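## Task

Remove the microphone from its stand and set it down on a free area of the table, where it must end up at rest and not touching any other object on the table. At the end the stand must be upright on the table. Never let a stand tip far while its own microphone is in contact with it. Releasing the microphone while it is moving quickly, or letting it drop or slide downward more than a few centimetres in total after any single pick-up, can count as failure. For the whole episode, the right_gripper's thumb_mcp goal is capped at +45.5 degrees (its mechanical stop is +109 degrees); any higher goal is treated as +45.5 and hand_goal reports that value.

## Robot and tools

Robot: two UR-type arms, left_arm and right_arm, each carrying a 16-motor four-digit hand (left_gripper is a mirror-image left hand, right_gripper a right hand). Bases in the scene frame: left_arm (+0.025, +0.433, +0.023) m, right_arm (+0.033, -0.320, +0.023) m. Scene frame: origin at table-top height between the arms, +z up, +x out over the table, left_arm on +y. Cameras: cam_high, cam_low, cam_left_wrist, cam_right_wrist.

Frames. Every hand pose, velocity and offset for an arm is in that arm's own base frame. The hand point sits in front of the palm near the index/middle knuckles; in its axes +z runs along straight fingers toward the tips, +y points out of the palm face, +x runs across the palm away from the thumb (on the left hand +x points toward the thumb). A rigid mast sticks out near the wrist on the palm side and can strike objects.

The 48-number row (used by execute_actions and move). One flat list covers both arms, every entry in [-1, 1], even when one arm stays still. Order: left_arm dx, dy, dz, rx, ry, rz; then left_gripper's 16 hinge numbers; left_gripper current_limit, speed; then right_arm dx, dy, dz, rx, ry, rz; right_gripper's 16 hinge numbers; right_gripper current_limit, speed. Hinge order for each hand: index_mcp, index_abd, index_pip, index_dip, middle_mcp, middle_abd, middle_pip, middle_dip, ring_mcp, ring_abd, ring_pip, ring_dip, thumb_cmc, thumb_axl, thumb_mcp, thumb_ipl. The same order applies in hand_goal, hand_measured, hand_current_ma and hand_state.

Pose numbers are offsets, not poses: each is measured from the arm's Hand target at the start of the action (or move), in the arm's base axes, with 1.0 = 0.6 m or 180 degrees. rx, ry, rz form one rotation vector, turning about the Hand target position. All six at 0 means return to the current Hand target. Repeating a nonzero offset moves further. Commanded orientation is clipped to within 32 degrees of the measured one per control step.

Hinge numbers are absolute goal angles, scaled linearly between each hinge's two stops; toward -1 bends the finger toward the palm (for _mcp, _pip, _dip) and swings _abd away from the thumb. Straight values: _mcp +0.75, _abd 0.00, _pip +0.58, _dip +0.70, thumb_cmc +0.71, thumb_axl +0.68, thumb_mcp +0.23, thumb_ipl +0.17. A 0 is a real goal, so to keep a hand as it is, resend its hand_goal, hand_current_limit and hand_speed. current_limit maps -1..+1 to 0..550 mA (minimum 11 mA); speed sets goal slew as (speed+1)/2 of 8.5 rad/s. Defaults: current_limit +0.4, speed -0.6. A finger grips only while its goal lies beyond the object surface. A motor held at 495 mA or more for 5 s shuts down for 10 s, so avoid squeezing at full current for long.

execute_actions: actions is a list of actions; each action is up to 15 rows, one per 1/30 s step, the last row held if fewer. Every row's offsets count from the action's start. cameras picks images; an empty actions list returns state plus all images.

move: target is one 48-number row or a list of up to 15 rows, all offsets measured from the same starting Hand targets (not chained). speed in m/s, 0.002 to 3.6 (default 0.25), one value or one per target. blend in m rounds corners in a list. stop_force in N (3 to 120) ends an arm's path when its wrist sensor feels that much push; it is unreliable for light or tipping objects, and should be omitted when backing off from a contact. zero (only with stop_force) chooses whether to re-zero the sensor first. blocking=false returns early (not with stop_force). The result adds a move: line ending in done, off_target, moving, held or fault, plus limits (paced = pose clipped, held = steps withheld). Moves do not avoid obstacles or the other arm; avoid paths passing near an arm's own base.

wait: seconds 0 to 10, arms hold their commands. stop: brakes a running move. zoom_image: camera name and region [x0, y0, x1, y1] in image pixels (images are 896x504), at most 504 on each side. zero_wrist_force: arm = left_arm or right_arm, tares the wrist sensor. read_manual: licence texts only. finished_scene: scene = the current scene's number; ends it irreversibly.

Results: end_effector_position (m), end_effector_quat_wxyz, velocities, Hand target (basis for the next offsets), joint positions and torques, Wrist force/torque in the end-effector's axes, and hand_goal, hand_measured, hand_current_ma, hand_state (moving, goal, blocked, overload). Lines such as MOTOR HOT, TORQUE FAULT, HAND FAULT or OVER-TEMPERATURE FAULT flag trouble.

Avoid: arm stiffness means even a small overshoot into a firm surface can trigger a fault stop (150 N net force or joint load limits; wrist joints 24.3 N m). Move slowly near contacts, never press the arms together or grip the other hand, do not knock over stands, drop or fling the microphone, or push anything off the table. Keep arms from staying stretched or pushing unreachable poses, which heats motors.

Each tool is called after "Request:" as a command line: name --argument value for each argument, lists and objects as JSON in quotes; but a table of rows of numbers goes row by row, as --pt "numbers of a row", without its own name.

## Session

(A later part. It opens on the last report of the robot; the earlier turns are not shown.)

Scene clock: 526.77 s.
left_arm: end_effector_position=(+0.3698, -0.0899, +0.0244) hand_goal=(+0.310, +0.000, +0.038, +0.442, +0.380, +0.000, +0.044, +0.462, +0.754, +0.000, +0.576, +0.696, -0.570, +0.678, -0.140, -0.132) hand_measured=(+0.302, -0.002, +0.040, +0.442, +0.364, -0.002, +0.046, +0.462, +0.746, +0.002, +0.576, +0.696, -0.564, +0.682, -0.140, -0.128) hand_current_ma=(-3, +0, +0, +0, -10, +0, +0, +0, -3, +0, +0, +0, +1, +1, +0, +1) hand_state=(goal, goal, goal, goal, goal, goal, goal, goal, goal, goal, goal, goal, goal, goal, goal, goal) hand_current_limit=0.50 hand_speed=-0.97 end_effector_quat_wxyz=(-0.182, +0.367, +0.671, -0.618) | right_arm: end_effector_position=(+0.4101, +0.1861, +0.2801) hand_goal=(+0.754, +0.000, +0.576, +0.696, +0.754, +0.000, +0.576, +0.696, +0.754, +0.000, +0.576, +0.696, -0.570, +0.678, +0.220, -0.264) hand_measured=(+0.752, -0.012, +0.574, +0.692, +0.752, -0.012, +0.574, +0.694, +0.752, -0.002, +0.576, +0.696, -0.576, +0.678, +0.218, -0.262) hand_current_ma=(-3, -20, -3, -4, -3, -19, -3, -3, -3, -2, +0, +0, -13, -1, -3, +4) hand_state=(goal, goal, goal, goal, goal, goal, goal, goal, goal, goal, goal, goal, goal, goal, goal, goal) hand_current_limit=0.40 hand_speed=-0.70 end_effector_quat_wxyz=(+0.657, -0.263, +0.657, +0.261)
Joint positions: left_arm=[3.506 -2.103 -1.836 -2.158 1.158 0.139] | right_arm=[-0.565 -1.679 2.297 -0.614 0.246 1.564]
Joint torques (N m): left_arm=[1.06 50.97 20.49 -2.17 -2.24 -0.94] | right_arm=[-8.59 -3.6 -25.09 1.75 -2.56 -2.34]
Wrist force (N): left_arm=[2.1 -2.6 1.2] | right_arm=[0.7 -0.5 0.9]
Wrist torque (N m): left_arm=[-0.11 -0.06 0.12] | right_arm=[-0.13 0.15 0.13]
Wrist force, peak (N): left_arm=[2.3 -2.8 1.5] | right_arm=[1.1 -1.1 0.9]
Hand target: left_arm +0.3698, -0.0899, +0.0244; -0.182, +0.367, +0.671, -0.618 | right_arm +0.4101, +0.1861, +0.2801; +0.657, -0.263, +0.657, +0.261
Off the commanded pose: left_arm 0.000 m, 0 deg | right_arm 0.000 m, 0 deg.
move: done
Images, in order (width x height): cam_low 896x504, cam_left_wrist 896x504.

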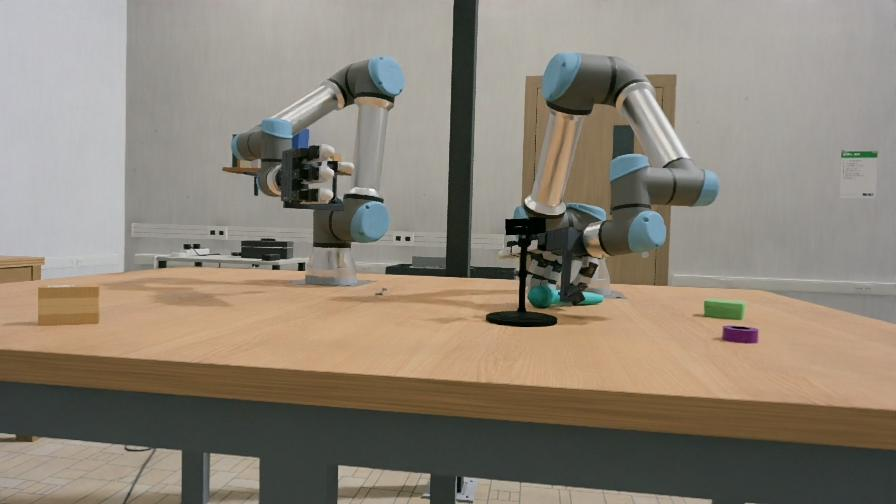

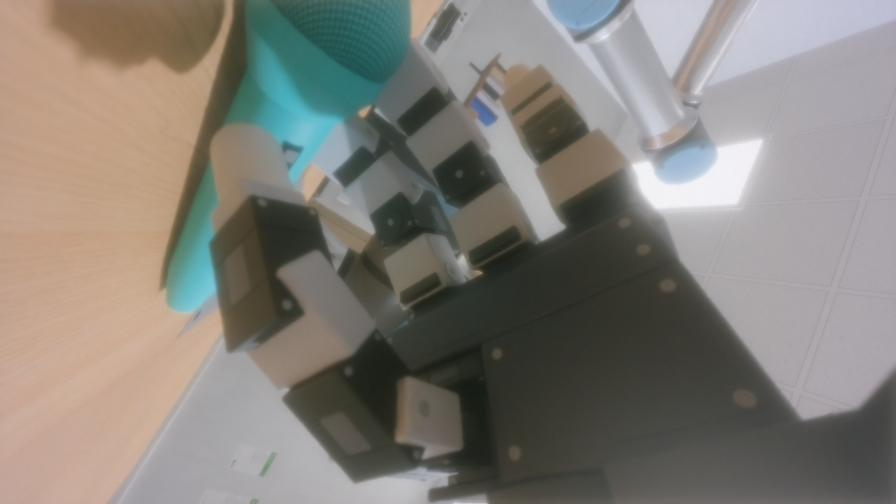

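Request:
move --pt "0 0 0 0 0 0 0.35 0 0.044 0.442 0.43 0 0.05 0.462 0.754 0 0.576 0.696 -0.571 0.678 -0.06 -0.132 0.5 -0.975 0 0 0 0 0 0 0.754 0 0.576 0.696 0.754 0 0.576 0.696 0.754 0 0.576 0.696 -0.571 0.678 0.22 -0.265 0.4 -0.7" --speed 0.01 --cameras '["cam_low","cam_left_wrist"]'

Request:
zoom_image --camera "cam_left_wrist" --region '[130, 0, 480, 350]'

Request:
zoom_image --camera "cam_low" --region '[500, 220, 640, 325]'

Scene clock: 537.30 s.
left_arm: end_effector_position=(+0.3698, -0.0899, +0.0244) hand_goal=(+0.350, +0.000, +0.044, +0.442, +0.430, +0.000, +0.050, +0.462, +0.754, +0.000, +0.576, +0.696, -0.570, +0.678, -0.060, -0.132) hand_measured=(+0.332, -0.002, +0.040, +0.442, +0.414, -0.002, +0.046, +0.462, +0.746, +0.002, +0.576, +0.696, -0.564, +0.680, -0.060, -0.128) hand_current_ma=(-13, +0, -1, +0, -10, +0, -1, +0, -3, +0, +0, +0, +1, +1, +0, +1) hand_state=(goal, goal, goal, goal, goal, goal, goal, goal, goal, goal, goal, goal, goal, goal, goal, goal) hand_current_limit=0.50 hand_speed=-0.97 end_effector_quat_wxyz=(-0.182, +0.367, +0.671, -0.618) | right_arm: end_effector_position=(+0.4101, +0.1861, +0.2801) hand_goal=(+0.754, +0.000, +0.576, +0.696, +0.754, +0.000, +0.576, +0.696, +0.754, +0.000, +0.576, +0.696, -0.570, +0.678, +0.220, -0.264) hand_measured=(+0.752, -0.012, +0.574, +0.692, +0.752, -0.012, +0.574, +0.694, +0.752, -0.002, +0.576, +0.696, -0.576, +0.678, +0.218, -0.262) hand_current_ma=(-3, -20, -3, -4, -3, -19, -3, -3, -3, -2, +0, +0, -13, -1, -3, +4) hand_state=(goal, goal, goal, goal, goal, goal, goal, goal, goal, goal, goal, goal, goal, goal, goal, goal) hand_current_limit=0.40 hand_speed=-0.70 end_effector_quat_wxyz=(+0.657, -0.263, +0.657, +0.261)
Joint positions: left_arm=[3.506 -2.103 -1.836 -2.158 1.158 0.139] | right_arm=[-0.565 -1.679 2.297 -0.614 0.246 1.564]
Joint torques (N m): left_arm=[1.17 48.21 13.03 -1.26 -2.11 -0.75] | right_arm=[-8.53 -4.19 -24.45 1.74 -2.69 -2.41]
Wrist force (N): left_arm=[1.8 -2.7 1.3] | right_arm=[0.7 -1.1 0.9]
Wrist torque (N m): left_arm=[-0.13 -0.01 0.10] | right_arm=[-0.20 0.16 0.10]
Wrist force, peak (N): left_arm=[2.4 -3.1 1.3] | right_arm=[0.9 -1.0 1.0]
Hand target: left_arm +0.3698, -0.0899, +0.0244; -0.182, +0.367, +0.671, -0.618 | right_arm +0.4101, +0.1861, +0.2801; +0.657, -0.263, +0.657, +0.261
Off the commanded pose: left_arm 0.000 m, 0 deg | right_arm 0.000 m, 0 deg.
move: done
Images, in order (width x height): cam_low 896x504, cam_left_wrist 896x504.

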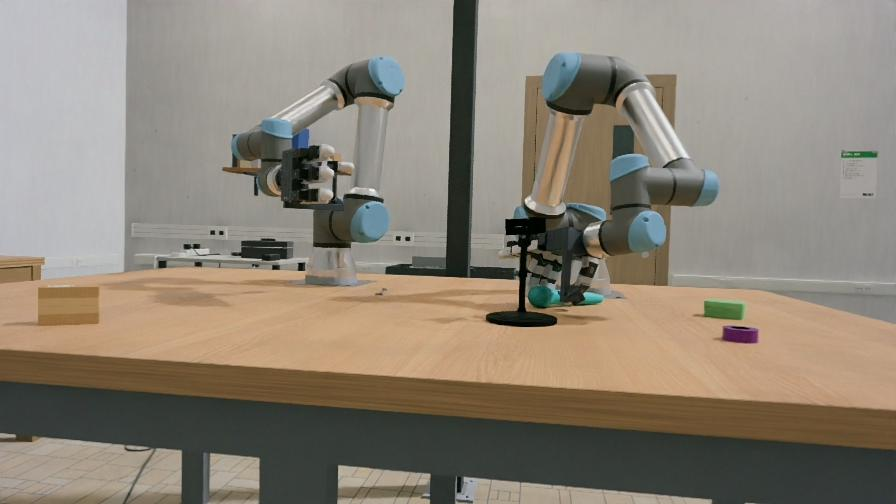

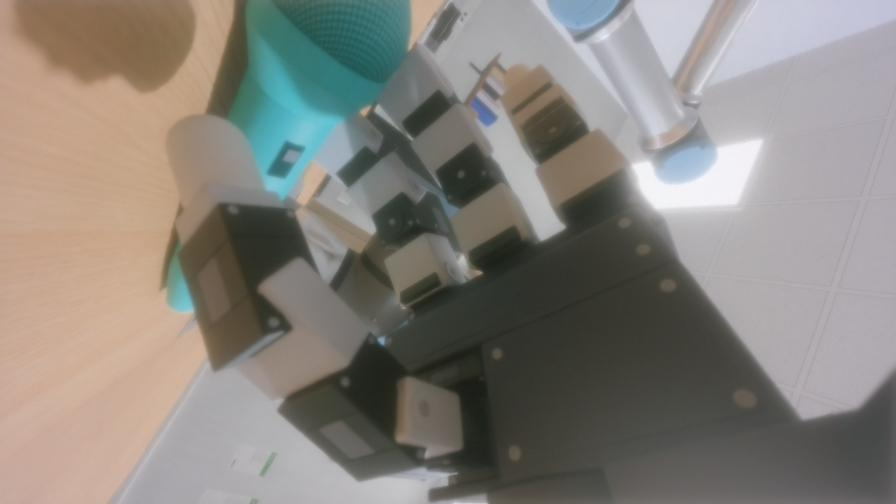

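Scaled by 1.440.

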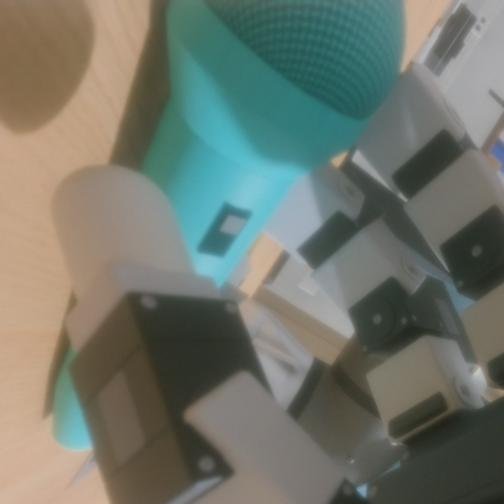

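Scaled by 3.600.

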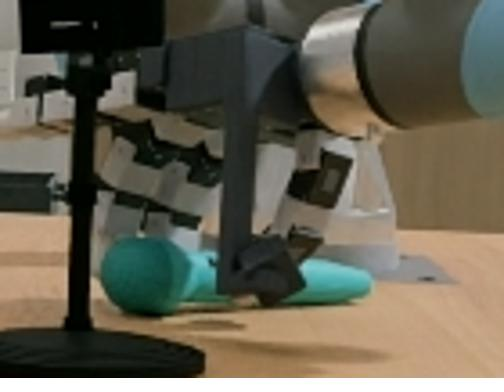

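Request:
move --pt "0 0 0.035 0 0 0 0.35 0 0.044 0.442 0.43 0 0.05 0.462 0.754 0 0.576 0.696 -0.571 0.678 -0.06 -0.132 0.5 -0.975 0 0 0 0 0 0 0.754 0 0.576 0.696 0.754 0 0.576 0.696 0.754 0 0.576 0.696 -0.571 0.678 0.22 -0.265 0.4 -0.7" --speed 0.03 --cameras '["cam_low","cam_left_wrist"]'

Request:
zoom_image --camera "cam_low" --region '[500, 220, 640, 325]'

Scene clock: 548.13 s.
left_arm: end_effector_position=(+0.3698, -0.0899, +0.0454) hand_goal=(+0.350, +0.000, +0.044, +0.442, +0.430, +0.000, +0.050, +0.462, +0.754, +0.000, +0.576, +0.696, -0.570, +0.678, -0.060, -0.132) hand_measured=(+0.332, -0.002, +0.040, +0.442, +0.414, -0.002, +0.046, +0.462, +0.746, +0.002, +0.576, +0.696, -0.564, +0.680, -0.060, -0.128) hand_current_ma=(-13, +0, -1, +0, -10, +0, -1, +0, -3, +0, +0, +0, +1, +1, +0, +1) hand_state=(goal, goal, goal, goal, goal, goal, goal, goal, goal, goal, goal, goal, goal, goal, goal, goal) hand_current_limit=0.50 hand_speed=-0.97 end_effector_quat_wxyz=(-0.182, +0.367, +0.671, -0.618) | right_arm: end_effector_position=(+0.4101, +0.1861, +0.2801) hand_goal=(+0.754, +0.000, +0.576, +0.696, +0.754, +0.000, +0.576, +0.696, +0.754, +0.000, +0.576, +0.696, -0.570, +0.678, +0.220, -0.264) hand_measured=(+0.752, -0.012, +0.574, +0.692, +0.752, -0.012, +0.574, +0.694, +0.752, -0.002, +0.576, +0.696, -0.576, +0.678, +0.218, -0.262) hand_current_ma=(-3, -20, -3, -4, -3, -19, -3, -3, -3, -2, +0, +0, -13, -1, -3, +4) hand_state=(goal, goal, goal, goal, goal, goal, goal, goal, goal, goal, goal, goal, goal, goal, goal, goal) hand_current_limit=0.40 hand_speed=-0.70 end_effector_quat_wxyz=(+0.657, -0.263, +0.657, +0.261)
Joint positions: left_arm=[3.506 -2.068 -1.823 -2.206 1.158 0.139] | right_arm=[-0.565 -1.679 2.297 -0.614 0.246 1.564]
Joint torques (N m): left_arm=[-0.12 52.15 24 -3.45 -2.7 -1.16] | right_arm=[-7.87 -4.11 -24.04 1.73 -2.55 -2.37]
Wrist force (N): left_arm=[2.1 -2.9 0.9] | right_arm=[0.8 -0.7 1.0]
Wrist torque (N m): left_arm=[-0.12 -0.06 0.13] | right_arm=[-0.16 0.15 0.12]
Wrist force, peak (N): left_arm=[2.5 -2.8 1.4] | right_arm=[1.1 -1.0 1.1]
Hand target: left_arm +0.3698, -0.0899, +0.0454; -0.182, +0.367, +0.671, -0.618 | right_arm +0.4101, +0.1861, +0.2801; +0.657, -0.263, +0.657, +0.261
Off the commanded pose: left_arm 0.000 m, 0 deg | right_arm 0.000 m, 0 deg.
move: done
Images, in order (width x height): cam_low 896x504, cam_left_wrist 896x504.

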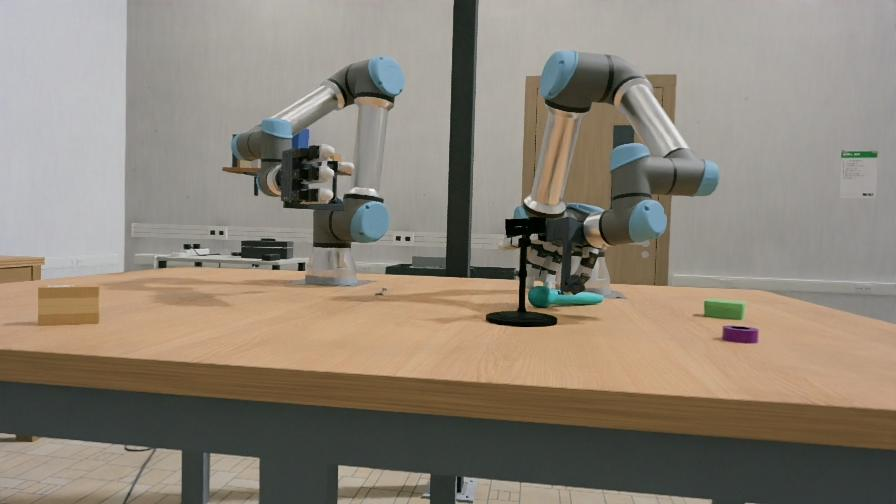

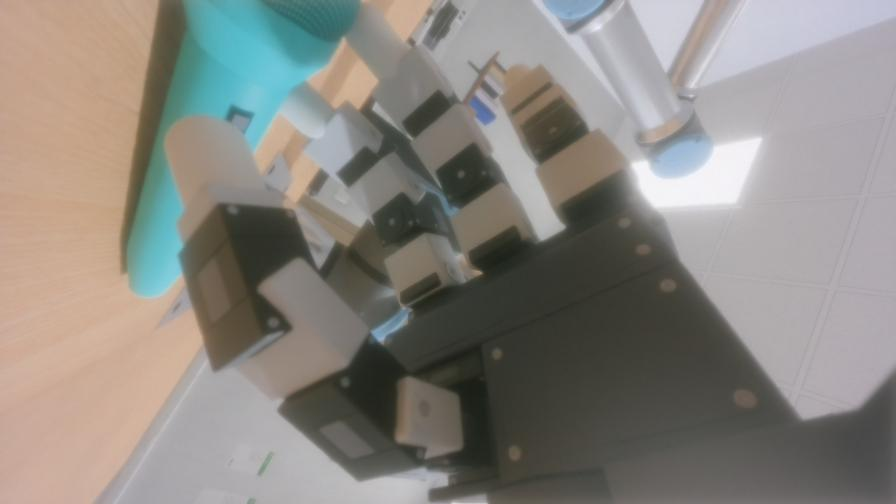

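Scaled by 3.600.

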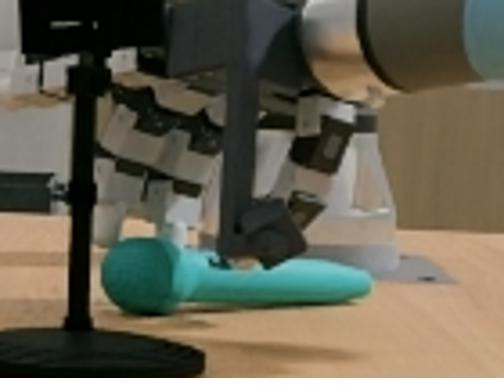

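Request:
move --pt "0 0 0.25 0 0 0 0.35 0 0.044 0.442 0.43 0 0.05 0.462 0.754 0 0.576 0.696 -0.571 0.678 -0.06 -0.132 0.5 -0.975 0 0 0 0 0 0 0.754 0 0.576 0.696 0.754 0 0.576 0.696 0.754 0 0.576 0.696 -0.571 0.678 0.22 -0.265 0.4 -0.7" --speed 0.1 --cameras '["all"]'

Request:
zoom_image --camera "cam_low" --region '[500, 220, 640, 325]'

Scene clock: 552.73 s.
left_arm: end_effector_position=(+0.3698, -0.0899, +0.1954) hand_goal=(+0.350, +0.000, +0.044, +0.442, +0.430, +0.000, +0.050, +0.462, +0.754, +0.000, +0.576, +0.696, -0.570, +0.678, -0.060, -0.132) hand_measured=(+0.332, -0.002, +0.040, +0.442, +0.414, -0.002, +0.046, +0.462, +0.746, +0.002, +0.576, +0.696, -0.564, +0.680, -0.060, -0.128) hand_current_ma=(-12, +0, -1, +0, -10, +0, -1, +0, -3, +0, +0, +0, +1, +1, +0, +1) hand_state=(goal, goal, goal, goal, goal, goal, goal, goal, goal, goal, goal, goal, goal, goal, goal, goal) hand_current_limit=0.50 hand_speed=-0.97 end_effector_quat_wxyz=(-0.182, +0.367, +0.671, -0.618) | right_arm: end_effector_position=(+0.4101, +0.1861, +0.2801) hand_goal=(+0.754, +0.000, +0.576, +0.696, +0.754, +0.000, +0.576, +0.696, +0.754, +0.000, +0.576, +0.696, -0.570, +0.678, +0.220, -0.264) hand_measured=(+0.752, -0.012, +0.574, +0.692, +0.752, -0.012, +0.574, +0.694, +0.752, -0.002, +0.576, +0.696, -0.576, +0.678, +0.218, -0.262) hand_current_ma=(-3, -20, -3, -4, -3, -19, -3, -3, -3, -2, +0, +0, -13, -1, -3, +4) hand_state=(goal, goal, goal, goal, goal, goal, goal, goal, goal, goal, goal, goal, goal, goal, goal, goal) hand_current_limit=0.40 hand_speed=-0.70 end_effector_quat_wxyz=(+0.657, -0.263, +0.657, +0.261)
Joint positions: left_arm=[3.506 -1.874 -1.657 -2.565 1.158 0.139] | right_arm=[-0.565 -1.679 2.297 -0.614 0.246 1.564]
Joint torques (N m): left_arm=[0.98 47.26 27.3 -3.18 1.1 1.4] | right_arm=[-7.95 -3.31 -24.28 1.69 -2.54 -2.26]
Wrist force (N): left_arm=[1.7 -2.2 1.3] | right_arm=[0.5 -0.9 0.8]
Wrist torque (N m): left_arm=[-0.07 0.00 0.07] | right_arm=[-0.17 0.20 0.10]
Wrist force, peak (N): left_arm=[2.2 -3.2 1.1] | right_arm=[1.0 -1.3 0.9]
Hand target: left_arm +0.3698, -0.0899, +0.1954; -0.182, +0.367, +0.671, -0.618 | right_arm +0.4101, +0.1861, +0.2801; +0.657, -0.263, +0.657, +0.261
Off the commanded pose: left_arm 0.000 m, 0 deg | right_arm 0.000 m, 0 deg.
move: done

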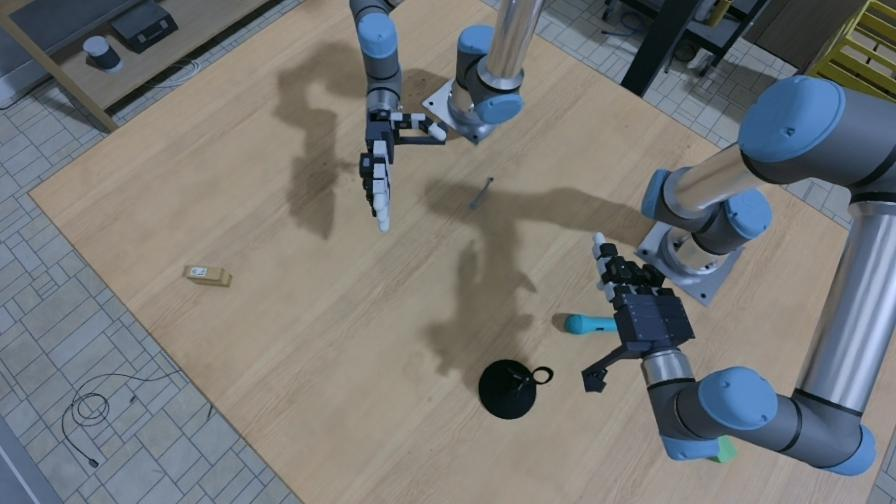

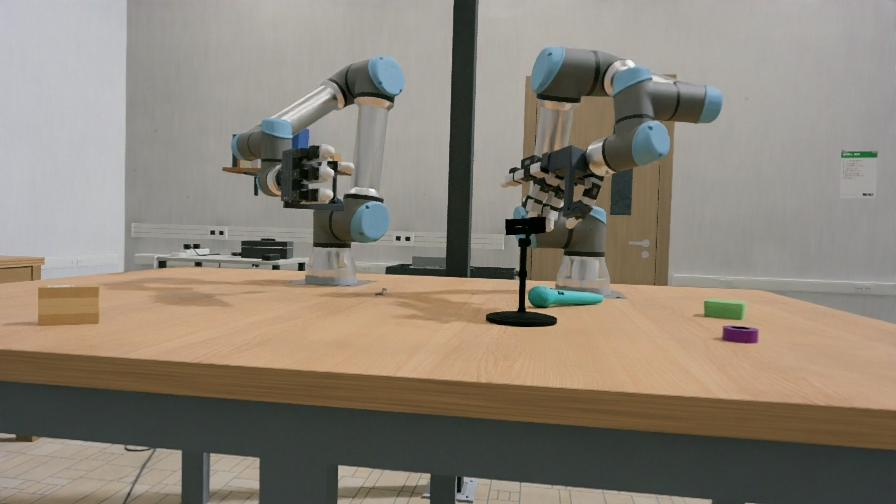

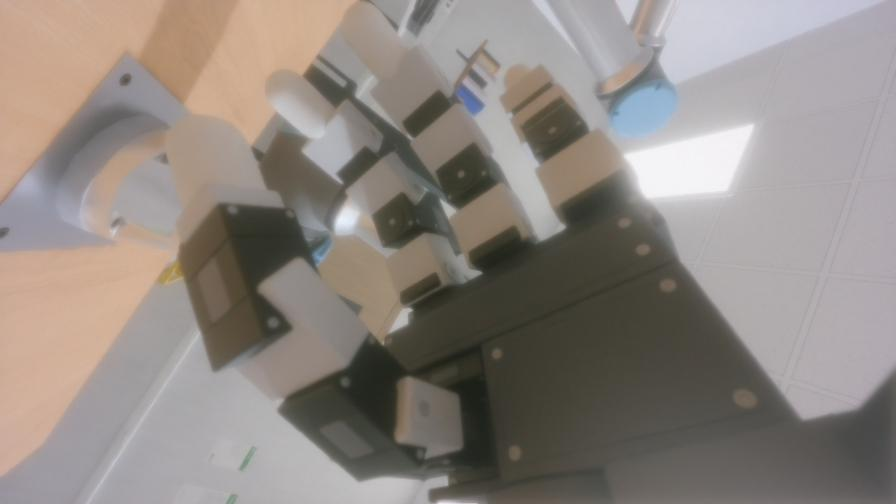

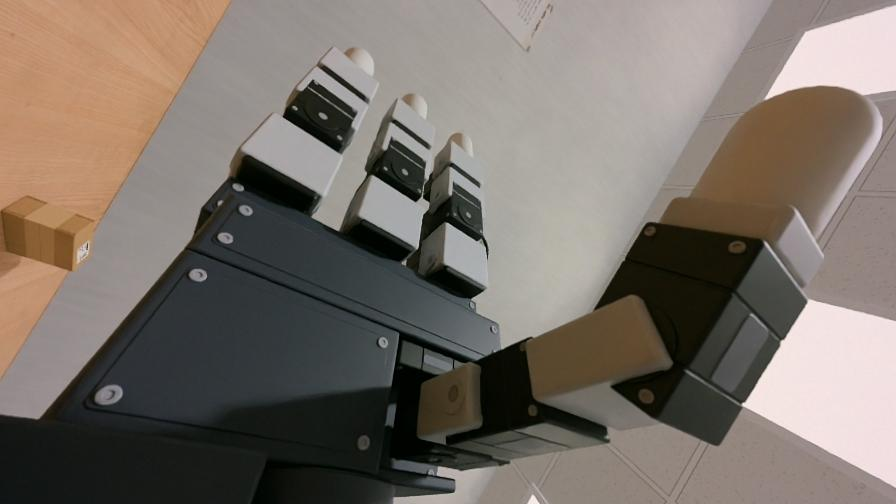

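Scaled by 3.600.

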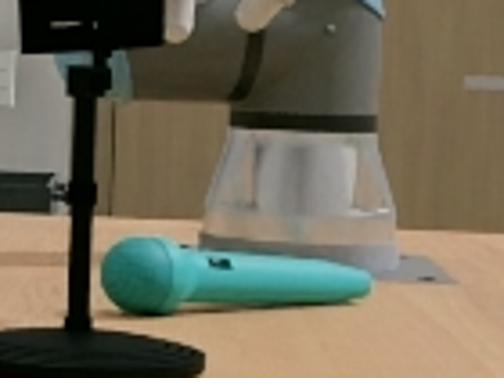

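Request:
finished_scene --scene 2

The scene is finished: the task was done.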